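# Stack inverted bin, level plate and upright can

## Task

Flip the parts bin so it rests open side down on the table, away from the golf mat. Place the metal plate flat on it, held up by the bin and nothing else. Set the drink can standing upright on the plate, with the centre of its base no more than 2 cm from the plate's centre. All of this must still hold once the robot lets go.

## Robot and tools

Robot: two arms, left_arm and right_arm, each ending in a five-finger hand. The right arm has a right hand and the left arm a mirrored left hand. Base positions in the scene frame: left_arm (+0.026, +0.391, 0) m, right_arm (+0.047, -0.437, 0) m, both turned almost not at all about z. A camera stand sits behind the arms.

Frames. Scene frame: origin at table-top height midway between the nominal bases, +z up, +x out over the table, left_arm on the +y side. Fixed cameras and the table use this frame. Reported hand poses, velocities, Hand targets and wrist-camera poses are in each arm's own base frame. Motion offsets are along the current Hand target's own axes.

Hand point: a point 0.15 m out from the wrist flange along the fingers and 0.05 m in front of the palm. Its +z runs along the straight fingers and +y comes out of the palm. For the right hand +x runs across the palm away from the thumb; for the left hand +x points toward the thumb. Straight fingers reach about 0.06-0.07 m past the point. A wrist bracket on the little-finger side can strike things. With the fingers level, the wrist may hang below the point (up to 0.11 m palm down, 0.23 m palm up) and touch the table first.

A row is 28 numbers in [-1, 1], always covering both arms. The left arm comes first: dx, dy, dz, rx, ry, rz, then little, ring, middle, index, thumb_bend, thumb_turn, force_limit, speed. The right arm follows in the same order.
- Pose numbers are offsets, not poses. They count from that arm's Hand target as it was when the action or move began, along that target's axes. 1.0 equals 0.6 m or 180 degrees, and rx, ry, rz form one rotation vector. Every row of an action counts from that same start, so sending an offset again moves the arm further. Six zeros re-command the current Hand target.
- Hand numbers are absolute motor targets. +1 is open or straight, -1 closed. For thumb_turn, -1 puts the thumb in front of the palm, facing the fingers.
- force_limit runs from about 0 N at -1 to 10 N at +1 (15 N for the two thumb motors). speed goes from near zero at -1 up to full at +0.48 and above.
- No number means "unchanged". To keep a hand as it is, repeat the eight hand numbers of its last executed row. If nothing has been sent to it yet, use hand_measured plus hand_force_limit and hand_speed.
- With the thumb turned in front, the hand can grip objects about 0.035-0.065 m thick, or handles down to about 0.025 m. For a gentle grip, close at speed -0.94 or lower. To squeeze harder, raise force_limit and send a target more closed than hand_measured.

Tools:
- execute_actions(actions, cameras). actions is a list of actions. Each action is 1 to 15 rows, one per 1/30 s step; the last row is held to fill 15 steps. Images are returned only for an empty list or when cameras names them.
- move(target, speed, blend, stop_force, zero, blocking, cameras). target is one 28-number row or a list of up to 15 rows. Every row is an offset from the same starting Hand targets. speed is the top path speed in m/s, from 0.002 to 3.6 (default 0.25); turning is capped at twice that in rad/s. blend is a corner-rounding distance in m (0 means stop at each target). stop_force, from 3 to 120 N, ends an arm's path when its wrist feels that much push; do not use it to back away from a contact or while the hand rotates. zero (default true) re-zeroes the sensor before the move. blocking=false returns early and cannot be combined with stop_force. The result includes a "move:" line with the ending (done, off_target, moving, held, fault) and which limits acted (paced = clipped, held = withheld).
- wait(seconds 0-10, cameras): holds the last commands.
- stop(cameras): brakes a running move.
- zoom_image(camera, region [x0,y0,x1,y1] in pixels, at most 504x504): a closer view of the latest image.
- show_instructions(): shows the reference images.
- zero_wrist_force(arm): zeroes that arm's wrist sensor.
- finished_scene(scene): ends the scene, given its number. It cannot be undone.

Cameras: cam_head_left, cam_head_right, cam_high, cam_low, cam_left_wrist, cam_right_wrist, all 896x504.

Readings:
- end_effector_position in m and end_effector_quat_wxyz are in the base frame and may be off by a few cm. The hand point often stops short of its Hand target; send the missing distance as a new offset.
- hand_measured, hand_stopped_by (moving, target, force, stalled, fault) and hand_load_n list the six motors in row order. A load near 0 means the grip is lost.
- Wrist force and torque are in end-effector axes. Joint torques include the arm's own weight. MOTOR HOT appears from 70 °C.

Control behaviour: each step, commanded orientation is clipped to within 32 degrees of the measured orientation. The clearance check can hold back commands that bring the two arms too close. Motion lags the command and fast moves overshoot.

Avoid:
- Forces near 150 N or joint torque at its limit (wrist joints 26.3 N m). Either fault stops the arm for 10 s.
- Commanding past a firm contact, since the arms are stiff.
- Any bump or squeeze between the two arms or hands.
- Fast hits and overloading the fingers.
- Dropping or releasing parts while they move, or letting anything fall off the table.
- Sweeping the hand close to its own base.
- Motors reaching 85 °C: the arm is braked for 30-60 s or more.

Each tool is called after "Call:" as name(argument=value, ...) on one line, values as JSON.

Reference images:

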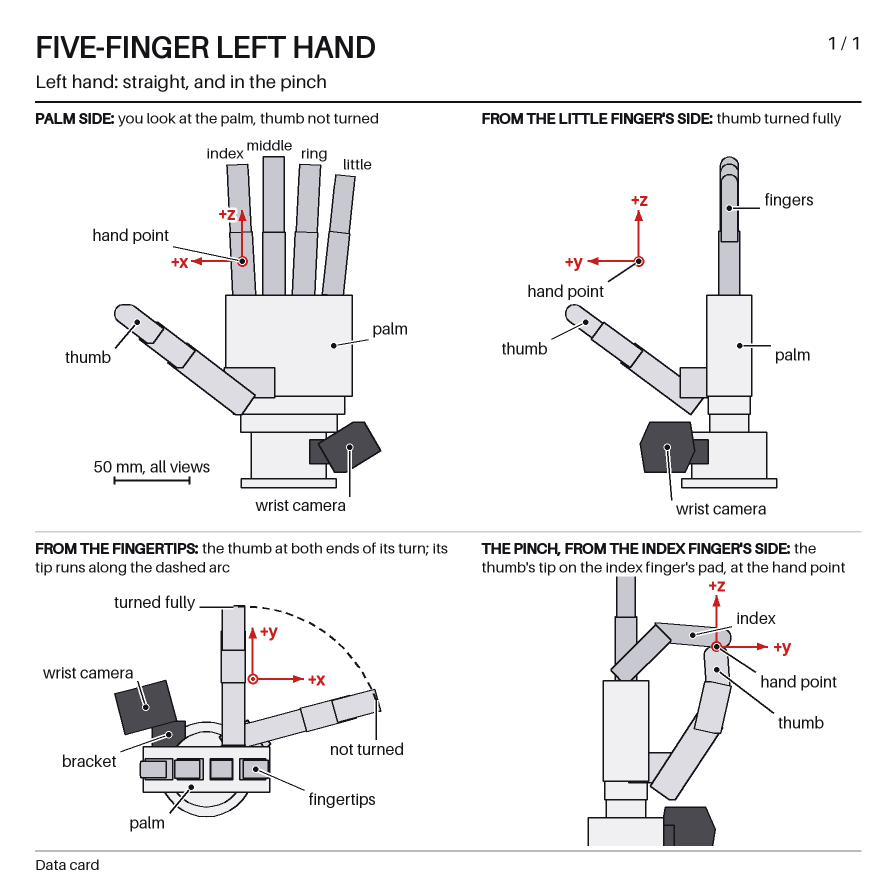

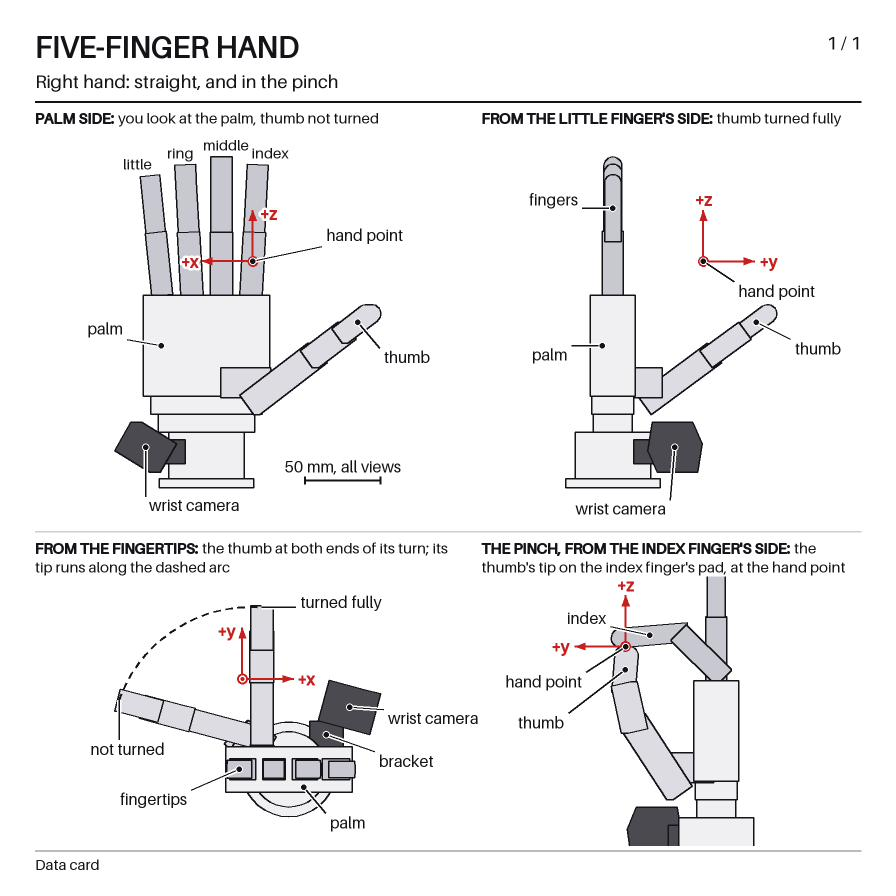

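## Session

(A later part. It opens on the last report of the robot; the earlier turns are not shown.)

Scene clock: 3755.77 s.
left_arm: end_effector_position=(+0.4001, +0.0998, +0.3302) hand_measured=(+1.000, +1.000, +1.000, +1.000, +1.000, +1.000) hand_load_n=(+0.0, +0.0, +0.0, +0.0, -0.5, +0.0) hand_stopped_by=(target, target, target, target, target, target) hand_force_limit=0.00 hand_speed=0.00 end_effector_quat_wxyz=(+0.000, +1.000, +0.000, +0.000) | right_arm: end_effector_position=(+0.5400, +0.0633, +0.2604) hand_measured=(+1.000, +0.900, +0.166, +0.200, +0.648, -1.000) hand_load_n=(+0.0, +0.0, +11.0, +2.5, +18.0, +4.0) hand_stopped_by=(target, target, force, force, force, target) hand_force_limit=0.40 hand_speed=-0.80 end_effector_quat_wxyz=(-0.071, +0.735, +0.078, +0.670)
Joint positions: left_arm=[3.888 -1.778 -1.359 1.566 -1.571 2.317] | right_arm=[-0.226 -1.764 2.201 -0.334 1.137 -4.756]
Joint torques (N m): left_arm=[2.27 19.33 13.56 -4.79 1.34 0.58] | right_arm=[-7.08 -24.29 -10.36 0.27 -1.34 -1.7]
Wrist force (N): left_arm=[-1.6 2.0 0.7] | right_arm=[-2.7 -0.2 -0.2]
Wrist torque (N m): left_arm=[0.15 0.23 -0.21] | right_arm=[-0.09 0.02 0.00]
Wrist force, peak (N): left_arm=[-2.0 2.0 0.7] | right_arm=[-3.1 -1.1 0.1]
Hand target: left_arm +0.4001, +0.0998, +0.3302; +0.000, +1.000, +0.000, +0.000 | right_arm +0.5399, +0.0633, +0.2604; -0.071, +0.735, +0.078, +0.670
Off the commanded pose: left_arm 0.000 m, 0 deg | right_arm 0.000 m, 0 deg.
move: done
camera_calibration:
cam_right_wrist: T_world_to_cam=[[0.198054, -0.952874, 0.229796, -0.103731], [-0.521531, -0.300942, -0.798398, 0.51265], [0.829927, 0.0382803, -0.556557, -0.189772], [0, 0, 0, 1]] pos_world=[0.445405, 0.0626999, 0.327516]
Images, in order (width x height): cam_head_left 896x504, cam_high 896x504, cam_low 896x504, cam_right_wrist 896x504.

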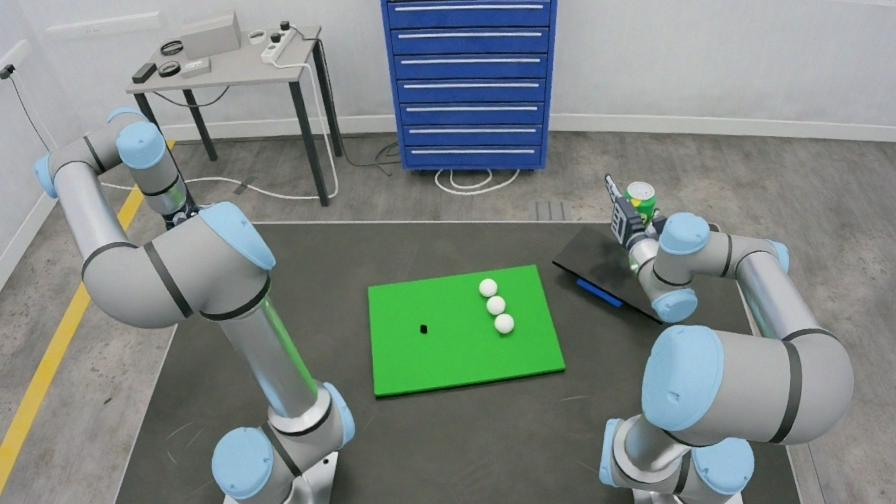

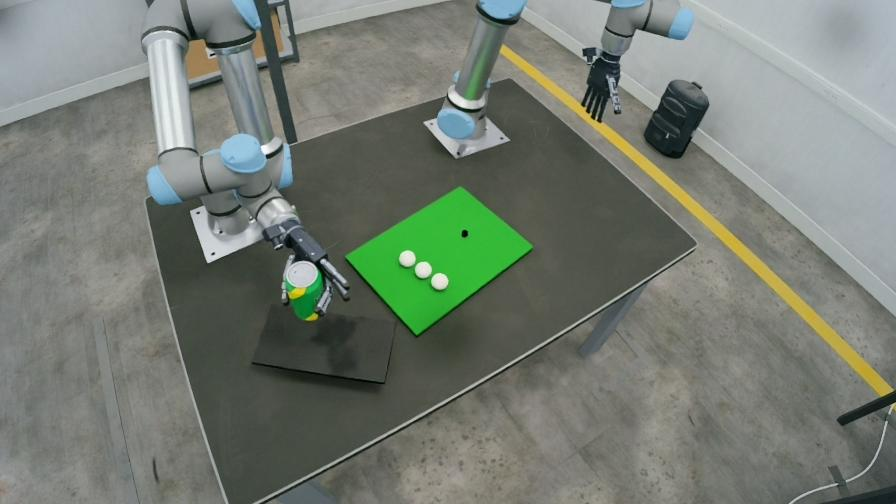

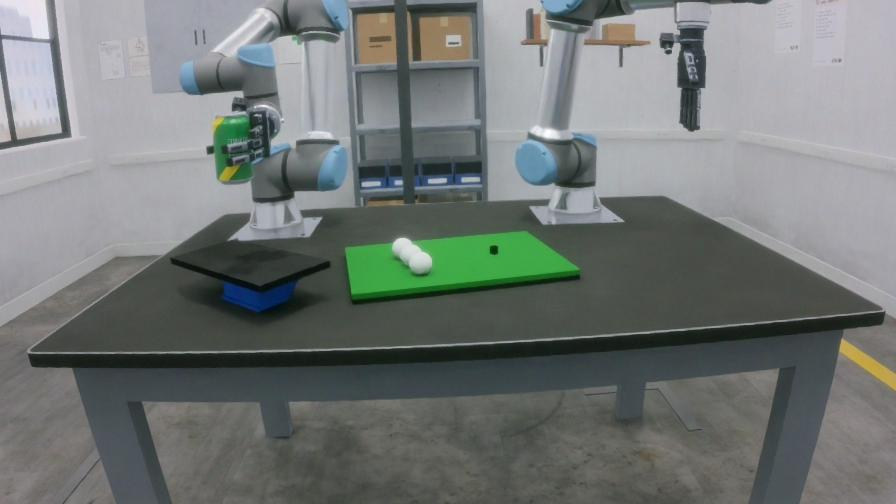

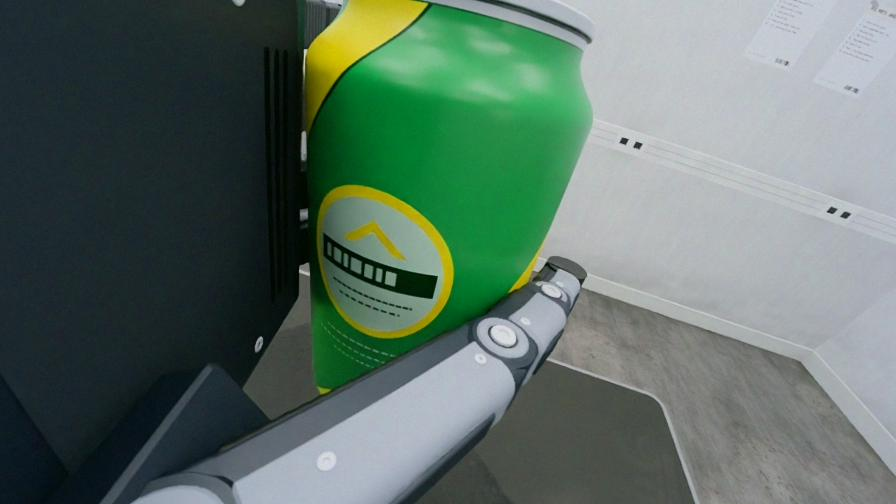

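Call:
move(target=[0,0,0,0,0,0,1,1,1,1,1,1,0,0,-0.2075,0,0.0182,0,0,0,1,0.9,-0.3,-0.3,-0.5,-1,0.4,-0.8], speed=0.08, cameras=["cam_right_wrist","cam_head_left","cam_high","cam_low"])

Scene clock: 3762.47 s.
left_arm: end_effector_position=(+0.4001, +0.0998, +0.3302) hand_measured=(+1.000, +1.000, +1.000, +1.000, +1.000, +1.000) hand_load_n=(+0.0, +0.0, +0.0, +0.0, +0.0, +0.0) hand_stopped_by=(target, target, target, target, target, target) hand_force_limit=0.00 hand_speed=0.00 end_effector_quat_wxyz=(+0.000, +1.000, +0.000, +0.000) | right_arm: end_effector_position=(+0.5392, +0.0631, +0.1355) hand_measured=(+1.000, +0.900, +0.166, +0.200, +0.648, -1.000) hand_load_n=(+0.0, +0.0, +10.5, +3.0, +18.5, +4.0) hand_stopped_by=(target, target, force, force, force, target) hand_force_limit=0.40 hand_speed=-0.80 end_effector_quat_wxyz=(-0.070, +0.735, +0.077, +0.670)
Joint positions: left_arm=[3.888 -1.778 -1.359 1.566 -1.571 2.317] | right_arm=[-0.228 -1.528 2.392 -0.761 1.135 -4.756]
Joint torques (N m): left_arm=[3.62 18.53 13.16 -4.96 1.35 0.6] | right_arm=[6.77 -6.53 -4.1 -3.88 1.27 1.17]
Wrist force (N): left_arm=[-1.6 1.8 0.7] | right_arm=[-3.0 -0.1 -0.3]
Wrist torque (N m): left_arm=[0.12 0.25 -0.21] | right_arm=[-0.07 0.07 -0.06]
Wrist force, peak (N): left_arm=[-1.8 2.3 0.6] | right_arm=[-4.0 -0.1 -0.5]
Hand target: left_arm +0.4001, +0.0998, +0.3302; +0.000, +1.000, +0.000, +0.000 | right_arm +0.5392, +0.0631, +0.1354; -0.071, +0.735, +0.078, +0.670
Off the commanded pose: left_arm 0.000 m, 0 deg | right_arm 0.000 m, 0 deg.
move: done
camera_calibration:
cam_right_wrist: T_world_to_cam=[[0.198054, -0.952874, 0.229796, -0.0751537], [-0.521531, -0.300942, -0.798398, 0.412395], [0.829927, 0.0382803, -0.556557, -0.25875], [0, 0, 0, 1]] pos_world=[0.444705, 0.0623999, 0.202516]
Images, in order (width x height): cam_head_left 896x504, cam_high 896x504, cam_low 896x504, cam_right_wrist 896x504.

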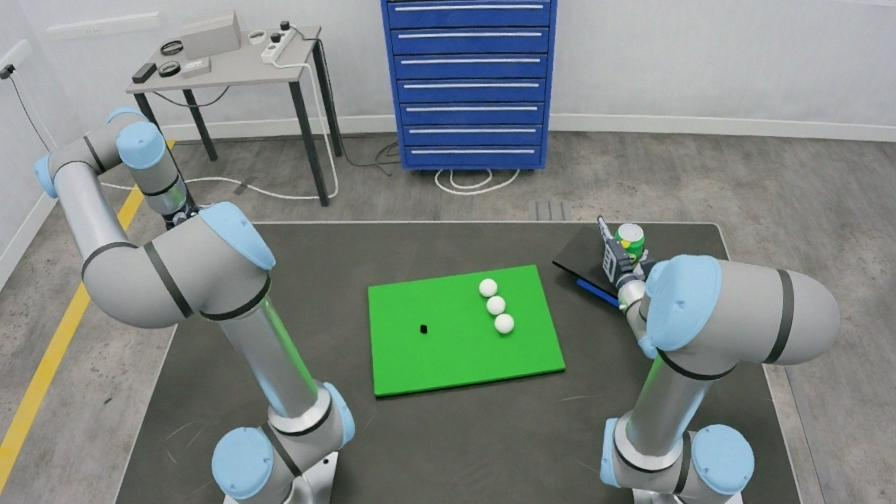

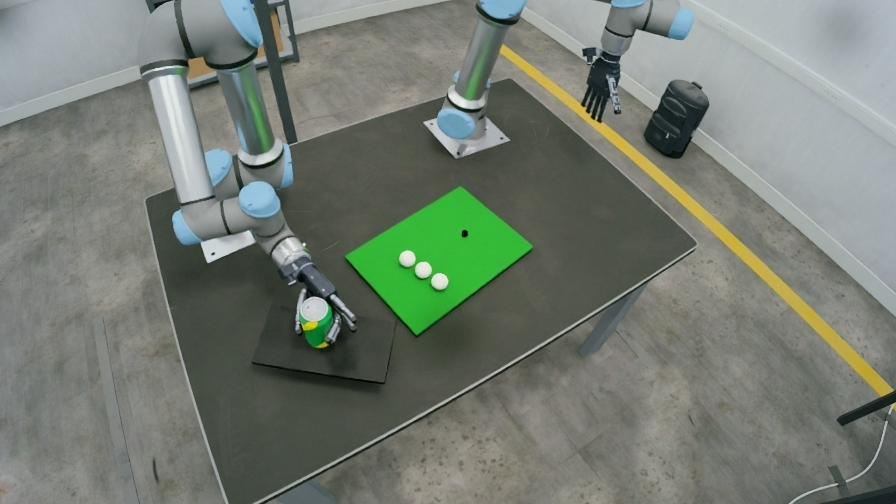

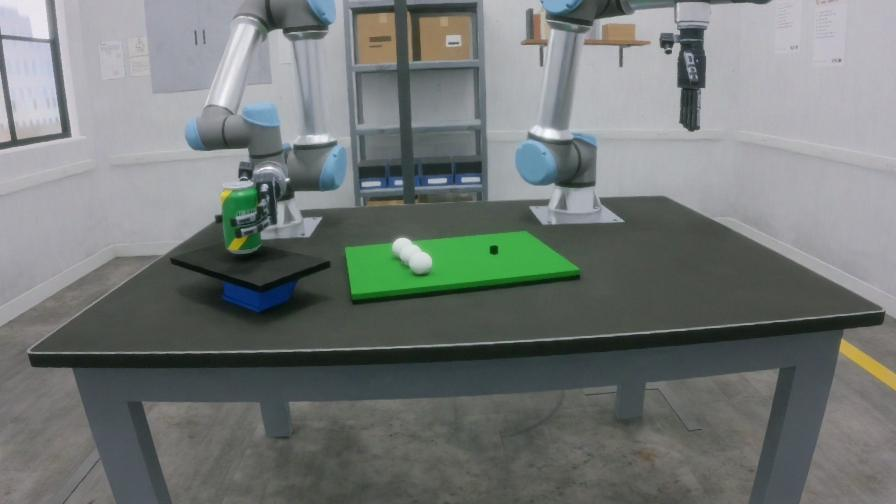

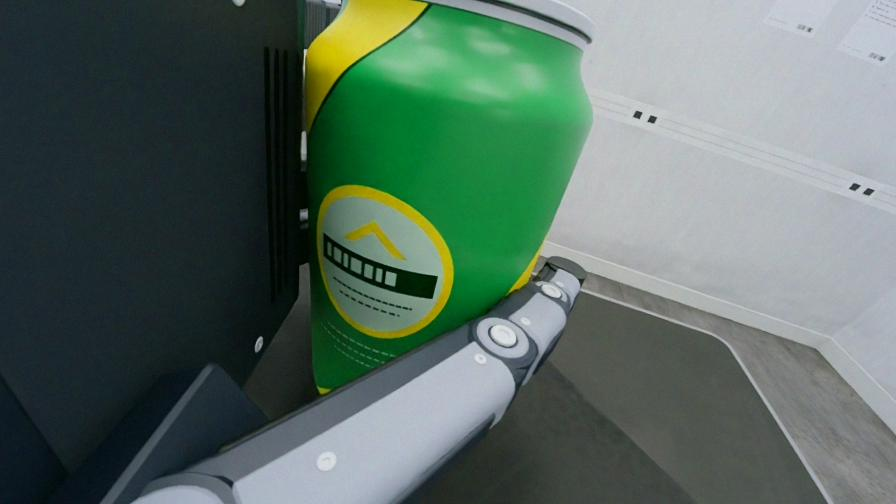

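Call:
zoom_image(camera="cam_high", region=[240, 280, 420, 400])

Call:
zoom_image(camera="cam_low", region=[160, 170, 340, 320])

Scaled by 2.800.

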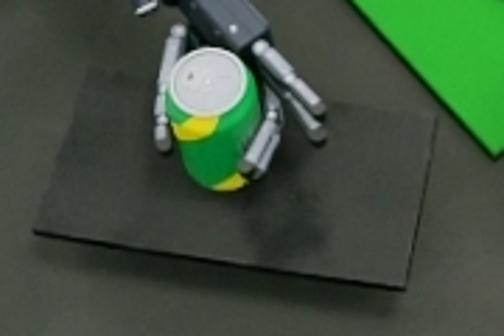

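Scaled by 2.800.

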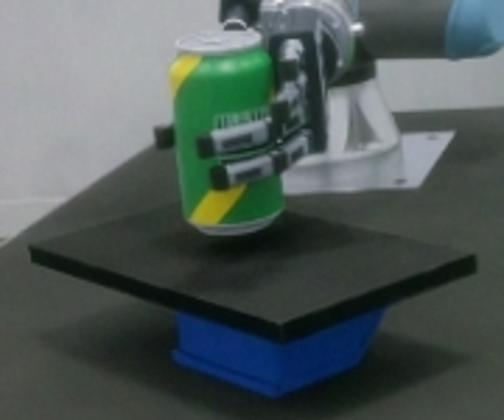

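Call:
move(target=[0,0,0,0,0,0,1,1,1,1,1,1,0,0,-0.0238,-0.0147,0.0053,0,0,0,1,0.9,-0.3,-0.3,-0.5,-1,0.4,-0.8], speed=0.04, stop_force=4, cameras=["cam_head_left","cam_high","cam_low"])

Call:
zoom_image(camera="cam_high", region=[240, 280, 420, 400])

Call:
zoom_image(camera="cam_low", region=[160, 170, 340, 320])

Call:
zoom_image(camera="cam_head_left", region=[540, 200, 740, 330])

Scene clock: 3794.13 s.
left_arm: end_effector_position=(+0.4001, +0.0998, +0.3302) hand_measured=(+1.000, +1.000, +1.000, +1.000, +1.000, +1.000) hand_load_n=(+0.0, +0.0, +0.0, +0.0, +0.0, +0.0) hand_stopped_by=(target, target, target, target, target, target) hand_force_limit=0.00 hand_speed=0.00 end_effector_quat_wxyz=(+0.000, +1.000, +0.000, +0.000) | right_arm: end_effector_position=(+0.5391, +0.0715, +0.1219) hand_measured=(+1.000, +0.900, +0.166, +0.200, +0.648, -1.000) hand_load_n=(+0.0, +0.0, +10.0, +3.5, +17.5, +3.5) hand_stopped_by=(target, target, force, force, force, target) hand_force_limit=0.40 hand_speed=-0.80 end_effector_quat_wxyz=(-0.071, +0.735, +0.078, +0.669)
Joint positions: left_arm=[3.888 -1.778 -1.359 1.566 -1.571 2.317] | right_arm=[-0.197 -1.487 2.401 -0.813 1.166 -4.753]
Joint torques (N m): left_arm=[3.07 19.34 14.27 -4.97 1.38 0.58] | right_arm=[-6.34 -29.08 -27.13 -0.06 -1.45 -1.39]
Wrist force (N): left_arm=[-1.7 1.7 0.7] | right_arm=[-3.0 -0.1 -0.3]
Wrist torque (N m): left_arm=[0.11 0.26 -0.22] | right_arm=[-0.06 0.08 -0.12]
Wrist force, peak (N): left_arm=[-1.8 2.1 0.9] | right_arm=[3.1 1.9 -2.3]
Hand target: left_arm +0.4001, +0.0998, +0.3302; +0.000, +1.000, +0.000, +0.000 | right_arm +0.5391, +0.0715, +0.1219; -0.071, +0.735, +0.078, +0.669 (not the last commanded pose)
Off the commanded pose: left_arm 0.000 m, 0 deg | right_arm 0.001 m, 0 deg.
move: contact (right_arm)
Images, in order (width x height): cam_head_left 896x504, cam_high 896x504, cam_low 896x504.

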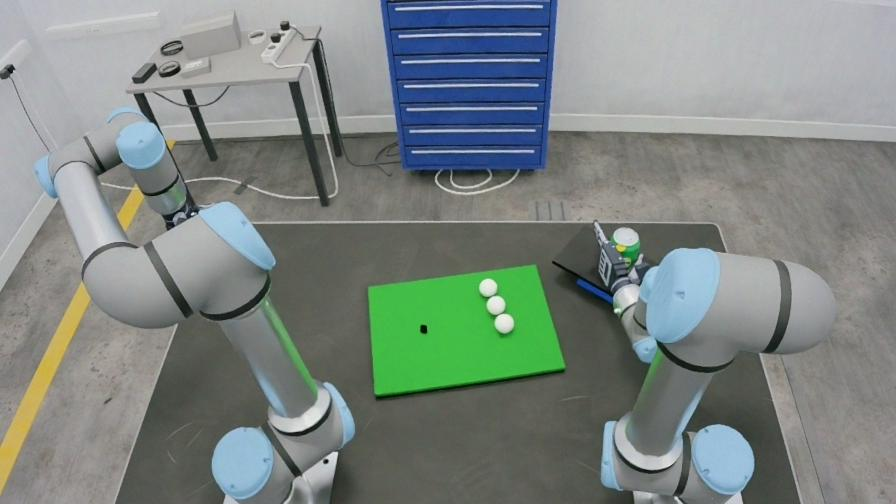

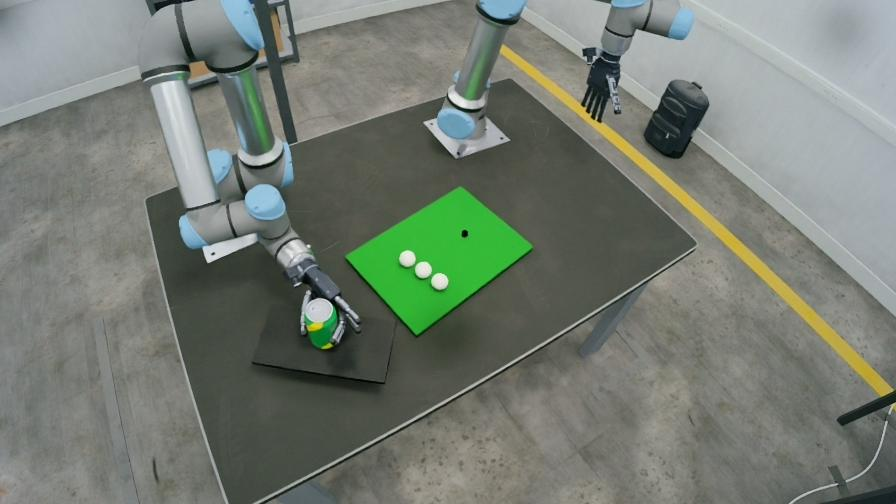

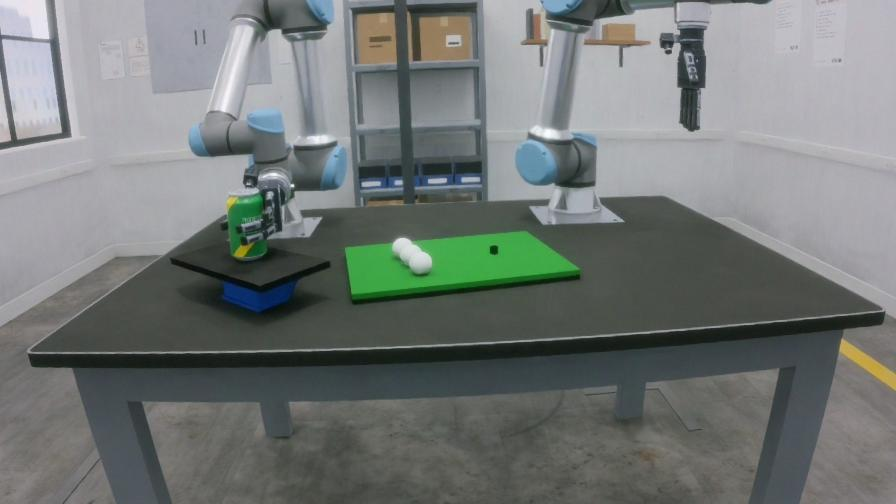

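Scaled by 2.800.

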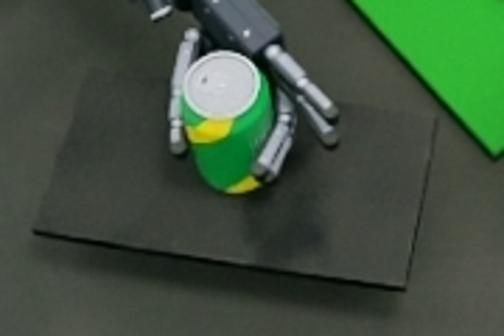

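Scaled by 2.800.

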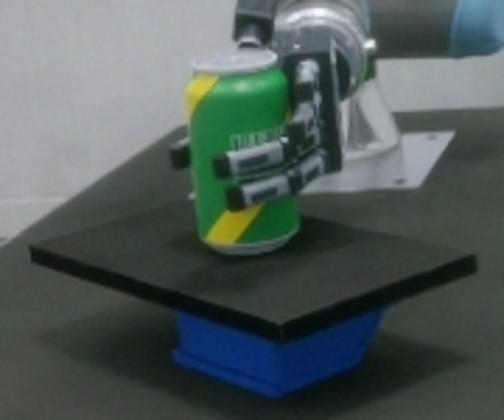

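Scaled by 2.520.

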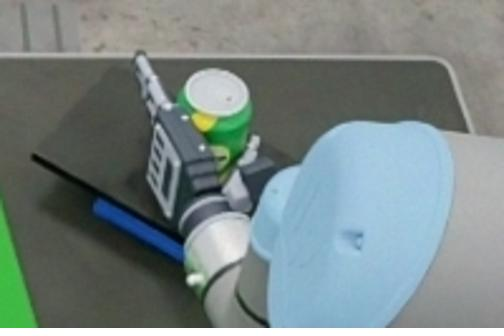

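Call:
move(target=[0,0,0,0,0,0,1,1,1,1,1,1,0,0,-0.0100,0,0.0009,0,0,0,1,0.9,-0.3,-0.3,-0.5,-1,0.4,-0.8], speed=0.01, stop_force=4, cameras=["cam_high","cam_low","cam_right_wrist"])

Call:
zoom_image(camera="cam_low", region=[160, 170, 340, 320])

Scene clock: 3835.23 s.
left_arm: end_effector_position=(+0.4001, +0.0998, +0.3302) hand_measured=(+1.000, +1.000, +1.000, +1.000, +1.000, +1.000) hand_load_n=(+0.0, +0.0, +0.0, +0.0, +0.0, +0.0) hand_stopped_by=(target, target, target, target, target, target) hand_force_limit=0.00 hand_speed=0.00 end_effector_quat_wxyz=(+0.000, +1.000, +0.000, +0.000) | right_arm: end_effector_position=(+0.5393, +0.0714, +0.1216) hand_measured=(+1.000, +0.900, +0.166, +0.200, +0.648, -1.000) hand_load_n=(+0.0, +0.0, +9.5, +3.5, +17.5, +3.0) hand_stopped_by=(target, target, force, force, force, target) hand_force_limit=0.40 hand_speed=-0.80 end_effector_quat_wxyz=(-0.071, +0.735, +0.078, +0.670)
Joint positions: left_arm=[3.888 -1.778 -1.359 1.566 -1.571 2.317] | right_arm=[-0.197 -1.485 2.402 -0.815 1.166 -4.753]
Joint torques (N m): left_arm=[2.95 18.96 13.42 -4.8 1.24 0.48] | right_arm=[0.48 -28.97 -27.12 -1.04 -1.43 -0.92]
Wrist force (N): left_arm=[-1.7 1.9 0.7] | right_arm=[-2.2 0.6 -0.7]
Wrist torque (N m): left_arm=[0.13 0.25 -0.23] | right_arm=[-0.02 0.07 -0.10]
Wrist force, peak (N): left_arm=[-2.0 2.1 0.6] | right_arm=[5.5 2.6 -1.8]
Hand target: left_arm +0.4001, +0.0998, +0.3302; +0.000, +1.000, +0.000, +0.000 | right_arm +0.5393, +0.0714, +0.1216; -0.071, +0.735, +0.078, +0.670 (not the last commanded pose)
Off the commanded pose: left_arm 0.000 m, 0 deg | right_arm 0.006 m, 0 deg.
move: contact (right_arm)
camera_calibration:
cam_right_wrist: T_world_to_cam=[[0.198116, -0.952841, 0.229879, -0.0640237], [-0.521243, -0.301033, -0.798552, 0.403812], [0.830094, 0.0383828, -0.556301, -0.266881], [0, 0, 0, 1]] pos_world=[0.444705, 0.0708001, 0.188716]
Images, in order (width x height): cam_high 896x504, cam_low 896x504, cam_right_wrist 896x504.

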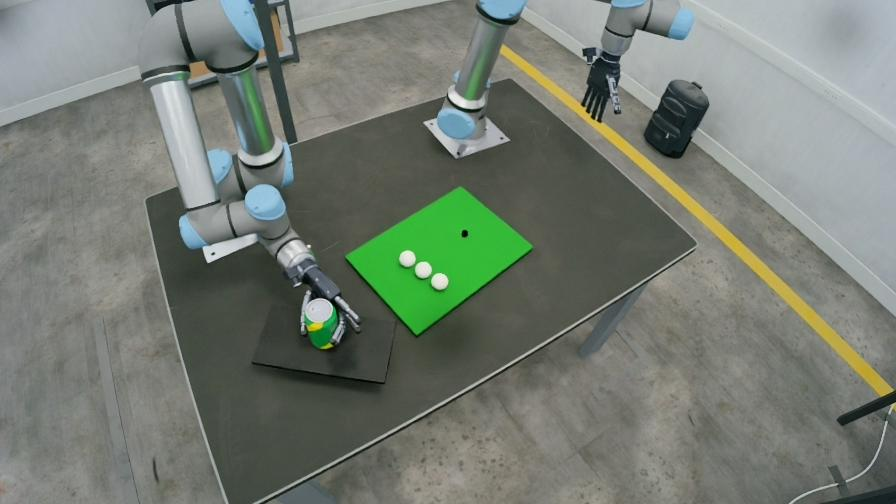

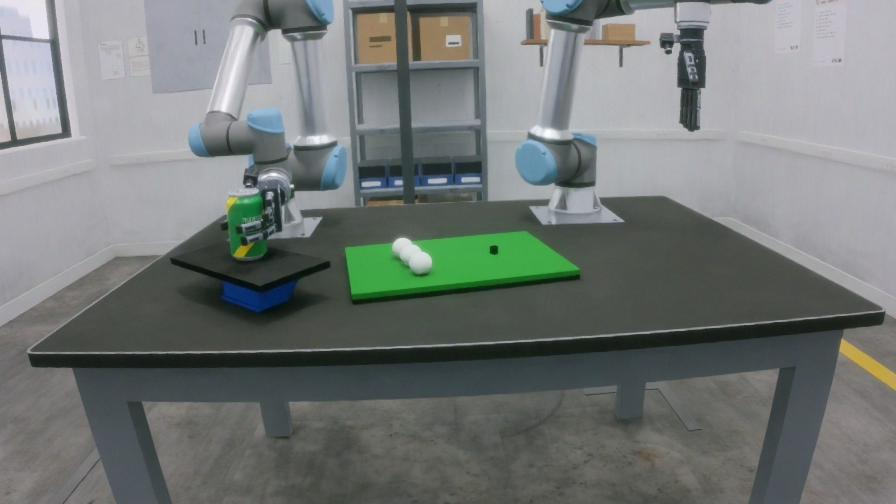

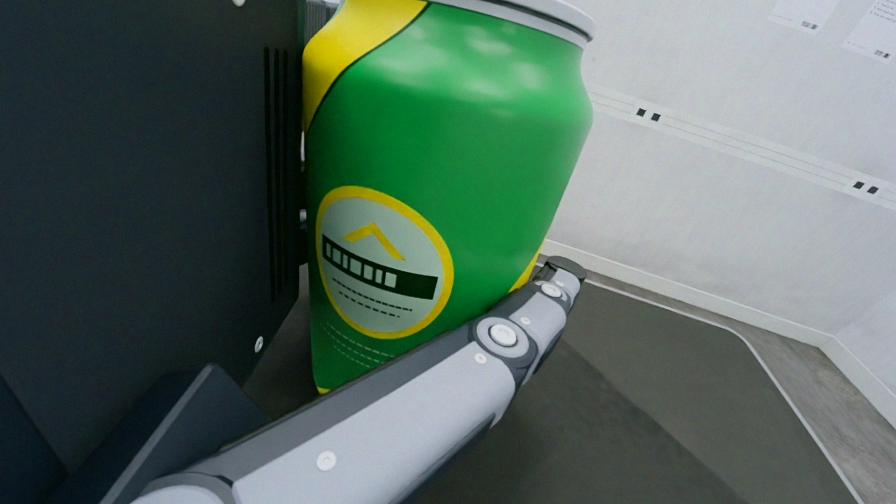

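Scaled by 2.800.

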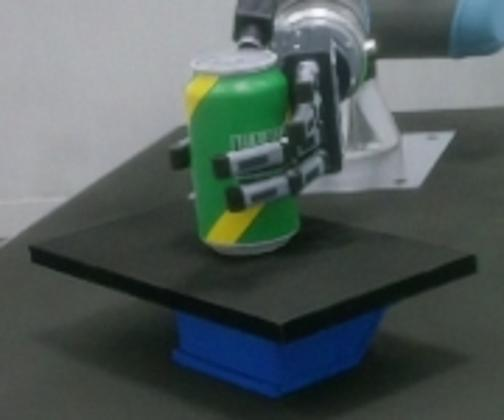

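Call:
zoom_image(camera="cam_right_wrist", region=[220, 300, 400, 420])

Call:
zoom_image(camera="cam_low", region=[200, 220, 300, 280])

Call:
zoom_image(camera="cam_high", region=[280, 300, 370, 360])

Scaled by 2.800.

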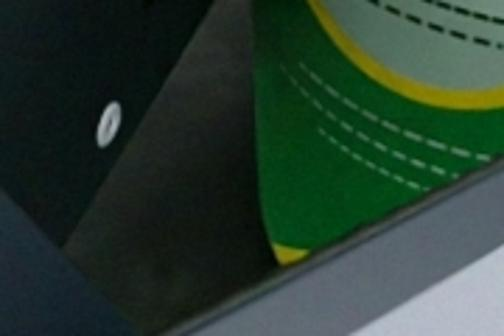

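Scaled by 5.040.

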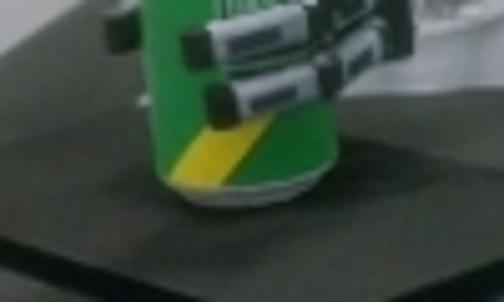

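Scaled by 5.600.

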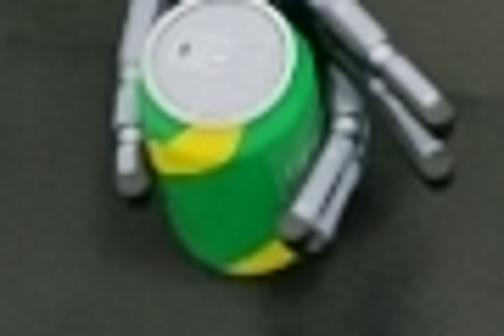

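Call:
move(target=[0,0,0,0,0,0,1,1,1,1,1,1,0,0,0.0039,0,0.0065,0.0014,0.0035,0.0162,1,0.9,-0.3,-0.3,-0.5,-1,0.4,-0.8], speed=0.04)

Call:
move(target=[0,0,0,0,0,0,1,1,1,1,1,1,0,0,-0.0166,0,0.0014,0,0,0,1,0.9,-0.3,-0.3,-0.5,-1,0.4,-0.8], speed=0.01, stop_force=4, cameras=["cam_high","cam_low"])

Call:
zoom_image(camera="cam_low", region=[160, 170, 340, 320])

Call:
zoom_image(camera="cam_high", region=[240, 280, 420, 400])

Scene clock: 3902.47 s.
left_arm: end_effector_position=(+0.4001, +0.0998, +0.3302) hand_measured=(+1.000, +1.000, +1.000, +1.000, +1.000, +1.000) hand_load_n=(+0.0, +0.0, +0.0, +0.0, -0.5, +0.0) hand_stopped_by=(target, target, target, target, target, target) hand_force_limit=0.00 hand_speed=0.00 end_effector_quat_wxyz=(+0.000, +1.000, +0.000, +0.000) | right_arm: end_effector_position=(+0.5433, +0.0723, +0.1236) hand_measured=(+1.000, +0.900, +0.166, +0.200, +0.648, -1.000) hand_load_n=(+0.0, +0.0, +9.0, +3.5, +17.5, +3.0) hand_stopped_by=(target, target, force, force, force, target) hand_force_limit=0.40 hand_speed=-0.80 end_effector_quat_wxyz=(-0.090, +0.733, +0.060, +0.672)
Joint positions: left_arm=[3.888 -1.778 -1.359 1.566 -1.571 2.317] | right_arm=[-0.201 -1.486 2.393 -0.817 1.157 -4.698]
Joint torques (N m): left_arm=[3.2 18.75 13.77 -4.85 1.16 0.61] | right_arm=[-6.31 -29.79 -28.92 -3.93 -1.4 1.31]
Wrist force (N): left_arm=[-1.9 1.7 0.7] | right_arm=[-3.0 0.1 -0.2]
Wrist torque (N m): left_arm=[0.11 0.30 -0.23] | right_arm=[-0.06 0.07 -0.12]
Wrist force, peak (N): left_arm=[-2.0 2.1 0.7] | right_arm=[-3.1 0.0 -0.4]
Hand target: left_arm +0.4001, +0.0998, +0.3302; +0.000, +1.000, +0.000, +0.000 | right_arm +0.5433, +0.0723, +0.1236; -0.090, +0.733, +0.060, +0.672
Off the commanded pose: left_arm 0.000 m, 0 deg | right_arm 0.000 m, 0 deg.
move: done

Scene clock: 3904.03 s.
left_arm: end_effector_position=(+0.4001, +0.0998, +0.3302) hand_measured=(+1.000, +1.000, +1.000, +1.000, +1.000, +1.000) hand_load_n=(+0.0, +0.5, +0.0, +0.0, +0.0, +0.0) hand_stopped_by=(target, target, target, target, target, target) hand_force_limit=0.00 hand_speed=0.00 end_effector_quat_wxyz=(+0.000, +1.000, +0.000, +0.000) | right_arm: end_effector_position=(+0.5433, +0.0724, +0.1206) hand_measured=(+1.000, +0.900, +0.166, +0.200, +0.648, -1.000) hand_load_n=(+0.0, +0.0, +8.5, +3.5, +17.5, +2.5) hand_stopped_by=(target, target, force, force, force, target) hand_force_limit=0.40 hand_speed=-0.80 end_effector_quat_wxyz=(-0.090, +0.733, +0.060, +0.672)
Joint positions: left_arm=[3.888 -1.778 -1.359 1.566 -1.571 2.317] | right_arm=[-0.2 -1.478 2.396 -0.828 1.158 -4.698]
Joint torques (N m): left_arm=[3.01 18.45 13.52 -5 1.41 0.56] | right_arm=[-4.54 -29.15 -26.66 -0.96 -1.6 1.21]
Wrist force (N): left_arm=[-1.7 2.1 0.7] | right_arm=[-1.7 0.8 -0.6]
Wrist torque (N m): left_arm=[0.15 0.25 -0.23] | right_arm=[-0.04 0.06 -0.13]
Wrist force, peak (N): left_arm=[-1.8 2.1 0.7] | right_arm=[5.7 -0.1 -2.3]
Hand target: left_arm +0.4001, +0.0998, +0.3302; +0.000, +1.000, +0.000, +0.000 | right_arm +0.5433, +0.0724, +0.1206; -0.090, +0.733, +0.060, +0.672 (not the last commanded pose)
Off the commanded pose: left_arm 0.000 m, 0 deg | right_arm 0.007 m, 0 deg.
move: contact (right_arm)
Images, in order (width x height): cam_high 896x504, cam_low 896x504.

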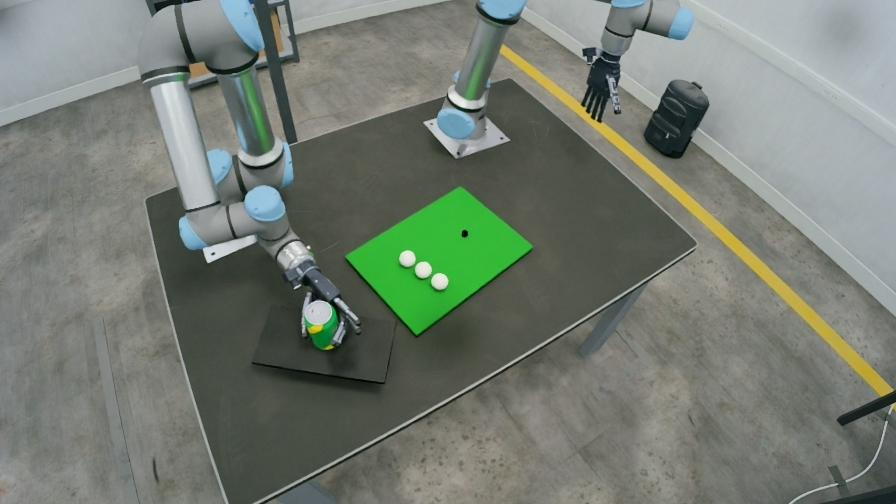

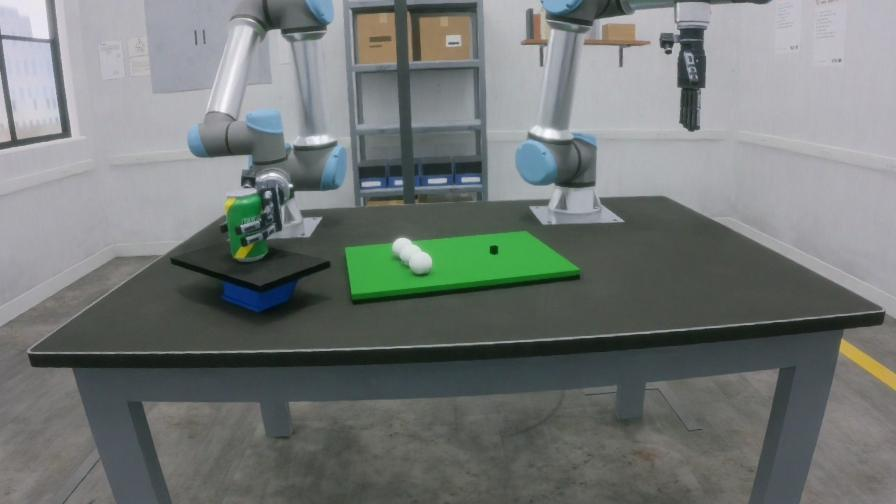

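Scaled by 2.800.

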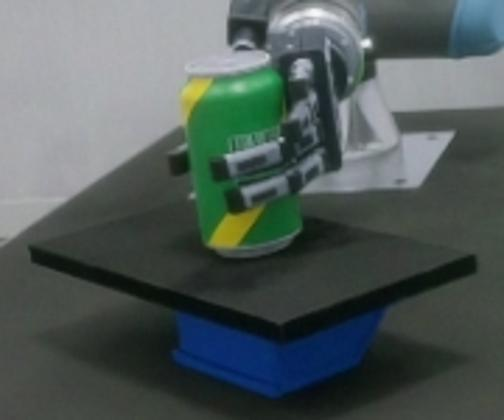

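Scaled by 2.800.

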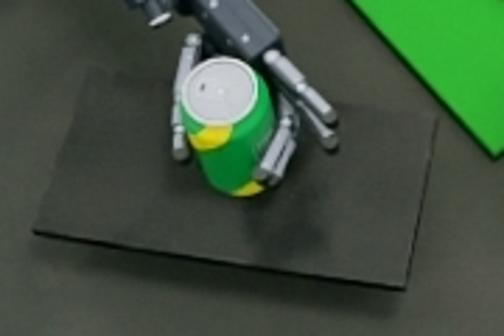

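Call:
move(target=[0,0,0,0,0,0,1,1,1,1,1,1,0,0,0.0033,0,-0.0003,0.0009,0.0023,0.0108,1,0.9,-0.3,-0.3,-0.5,-1,0.4,-0.8], speed=0.04)

Call:
move(target=[0,0,0,0,0,0,1,1,1,1,1,1,0,0,-0.0133,0,0.0011,0,0,0,1,0.9,-0.3,-0.3,-0.5,-1,0.4,-0.8], speed=0.01, stop_force=4, cameras=["cam_low","cam_right_wrist"])

Call:
zoom_image(camera="cam_low", region=[160, 170, 340, 320])

Scene clock: 3913.67 s.
left_arm: end_effector_position=(+0.4001, +0.0998, +0.3302) hand_measured=(+1.000, +1.000, +1.000, +1.000, +1.000, +1.000) hand_load_n=(+0.0, +0.0, +0.0, +0.0, +0.0, +0.0) hand_stopped_by=(target, target, target, target, target, target) hand_force_limit=0.00 hand_speed=0.00 end_effector_quat_wxyz=(+0.000, +1.000, +0.000, +0.000) | right_arm: end_effector_position=(+0.5433, +0.0723, +0.1226) hand_measured=(+1.000, +0.900, +0.166, +0.200, +0.648, -1.000) hand_load_n=(+0.0, +0.0, +9.0, +3.5, +17.0, +3.0) hand_stopped_by=(target, target, force, force, force, target) hand_force_limit=0.40 hand_speed=-0.80 end_effector_quat_wxyz=(-0.102, +0.731, +0.048, +0.672)
Joint positions: left_arm=[3.888 -1.778 -1.359 1.566 -1.571 2.317] | right_arm=[-0.207 -1.487 2.397 -0.828 1.148 -4.661]
Joint torques (N m): left_arm=[3.09 19.42 13.52 -5.05 1.37 0.46] | right_arm=[-7.83 -29.31 -4.75 -0.27 -1.48 1.25]
Wrist force (N): left_arm=[-1.6 1.7 0.6] | right_arm=[-3.0 0.4 -0.2]
Wrist torque (N m): left_arm=[0.10 0.24 -0.21] | right_arm=[-0.03 0.07 -0.12]
Wrist force, peak (N): left_arm=[-1.7 2.4 1.0] | right_arm=[-3.1 0.2 -0.5]
Hand target: left_arm +0.4001, +0.0998, +0.3302; +0.000, +1.000, +0.000, +0.000 | right_arm +0.5433, +0.0723, +0.1226; -0.102, +0.731, +0.048, +0.672
Off the commanded pose: left_arm 0.000 m, 0 deg | right_arm 0.000 m, 0 deg.
move: done

Scene clock: 3915.13 s.
left_arm: end_effector_position=(+0.4001, +0.0998, +0.3302) hand_measured=(+1.000, +1.000, +1.000, +1.000, +1.000, +1.000) hand_load_n=(+0.0, +0.0, +0.0, +0.0, +0.0, +0.0) hand_stopped_by=(target, target, target, target, target, target) hand_force_limit=0.00 hand_speed=0.00 end_effector_quat_wxyz=(+0.000, +1.000, +0.000, +0.000) | right_arm: end_effector_position=(+0.5433, +0.0724, +0.1207) hand_measured=(+1.000, +0.900, +0.166, +0.200, +0.648, -1.000) hand_load_n=(+0.0, +0.0, +8.5, +3.0, +17.5, +2.0) hand_stopped_by=(target, target, force, force, force, target) hand_force_limit=0.40 hand_speed=-0.80 end_effector_quat_wxyz=(-0.102, +0.731, +0.048, +0.673)
Joint positions: left_arm=[3.888 -1.778 -1.359 1.566 -1.571 2.317] | right_arm=[-0.207 -1.482 2.399 -0.835 1.149 -4.661]
Joint torques (N m): left_arm=[2.5 18.53 13.24 -5.02 1.16 0.57] | right_arm=[-6.05 -28.39 -26.32 -0.58 -1.47 0.82]
Wrist force (N): left_arm=[-1.7 1.8 0.7] | right_arm=[-0.5 1.4 -0.8]
Wrist torque (N m): left_arm=[0.12 0.26 -0.22] | right_arm=[0.00 0.03 -0.16]
Wrist force, peak (N): left_arm=[-1.9 2.0 0.8] | right_arm=[5.8 -1.6 -1.2]
Hand target: left_arm +0.4001, +0.0998, +0.3302; +0.000, +1.000, +0.000, +0.000 | right_arm +0.5433, +0.0724, +0.1207; -0.102, +0.731, +0.048, +0.673 (not the last commanded pose)
Off the commanded pose: left_arm 0.000 m, 0 deg | right_arm 0.006 m, 0 deg.
move: contact (right_arm)
camera_calibration:
cam_right_wrist: T_world_to_cam=[[0.197326, -0.969351, 0.146358, -0.0520018], [-0.521306, -0.230191, -0.821737, 0.403115], [0.830242, 0.0858528, -0.550752, -0.274979], [0, 0, 0, 1]] pos_world=[0.448707, 0.0659931, 0.187421]
Images, in order (width x height): cam_low 896x504, cam_right_wrist 896x504.

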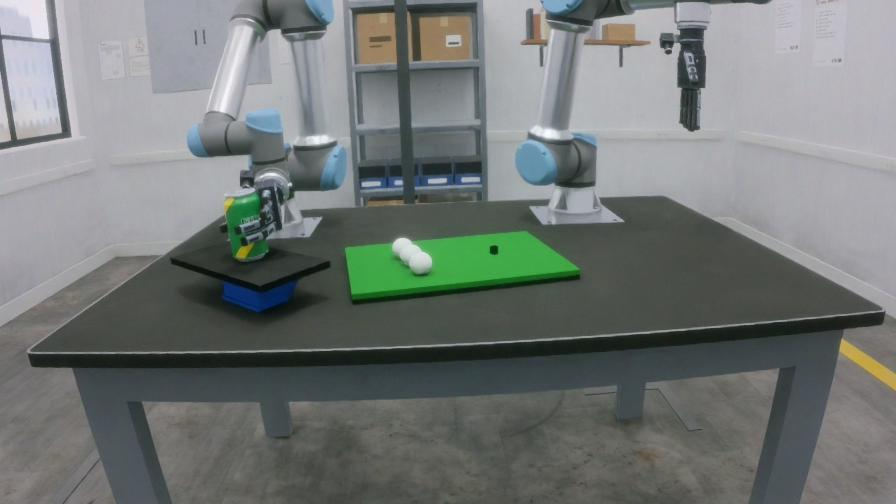

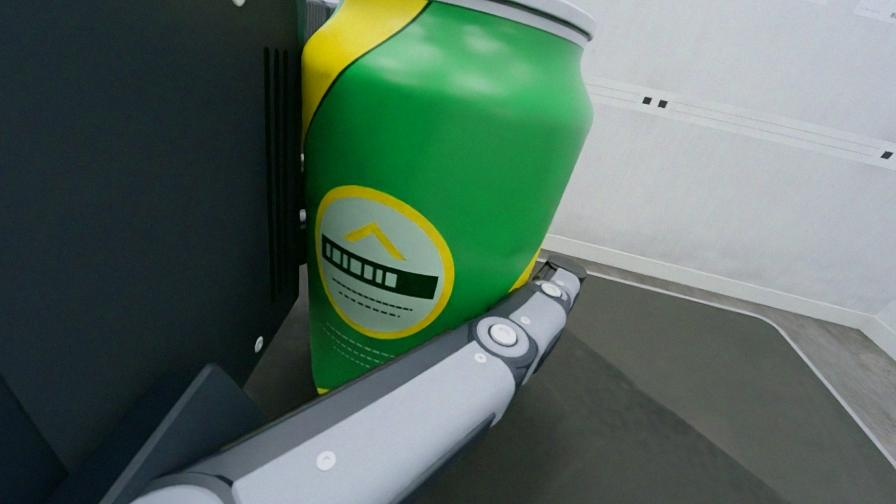

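Scaled by 2.800.

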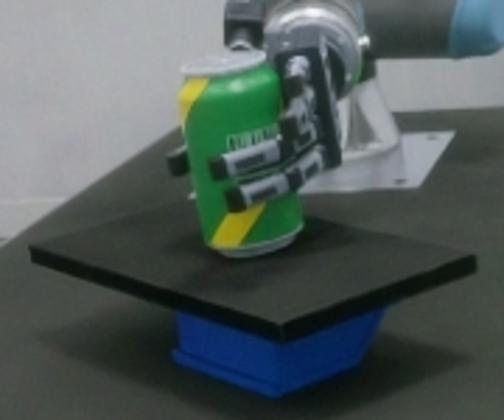

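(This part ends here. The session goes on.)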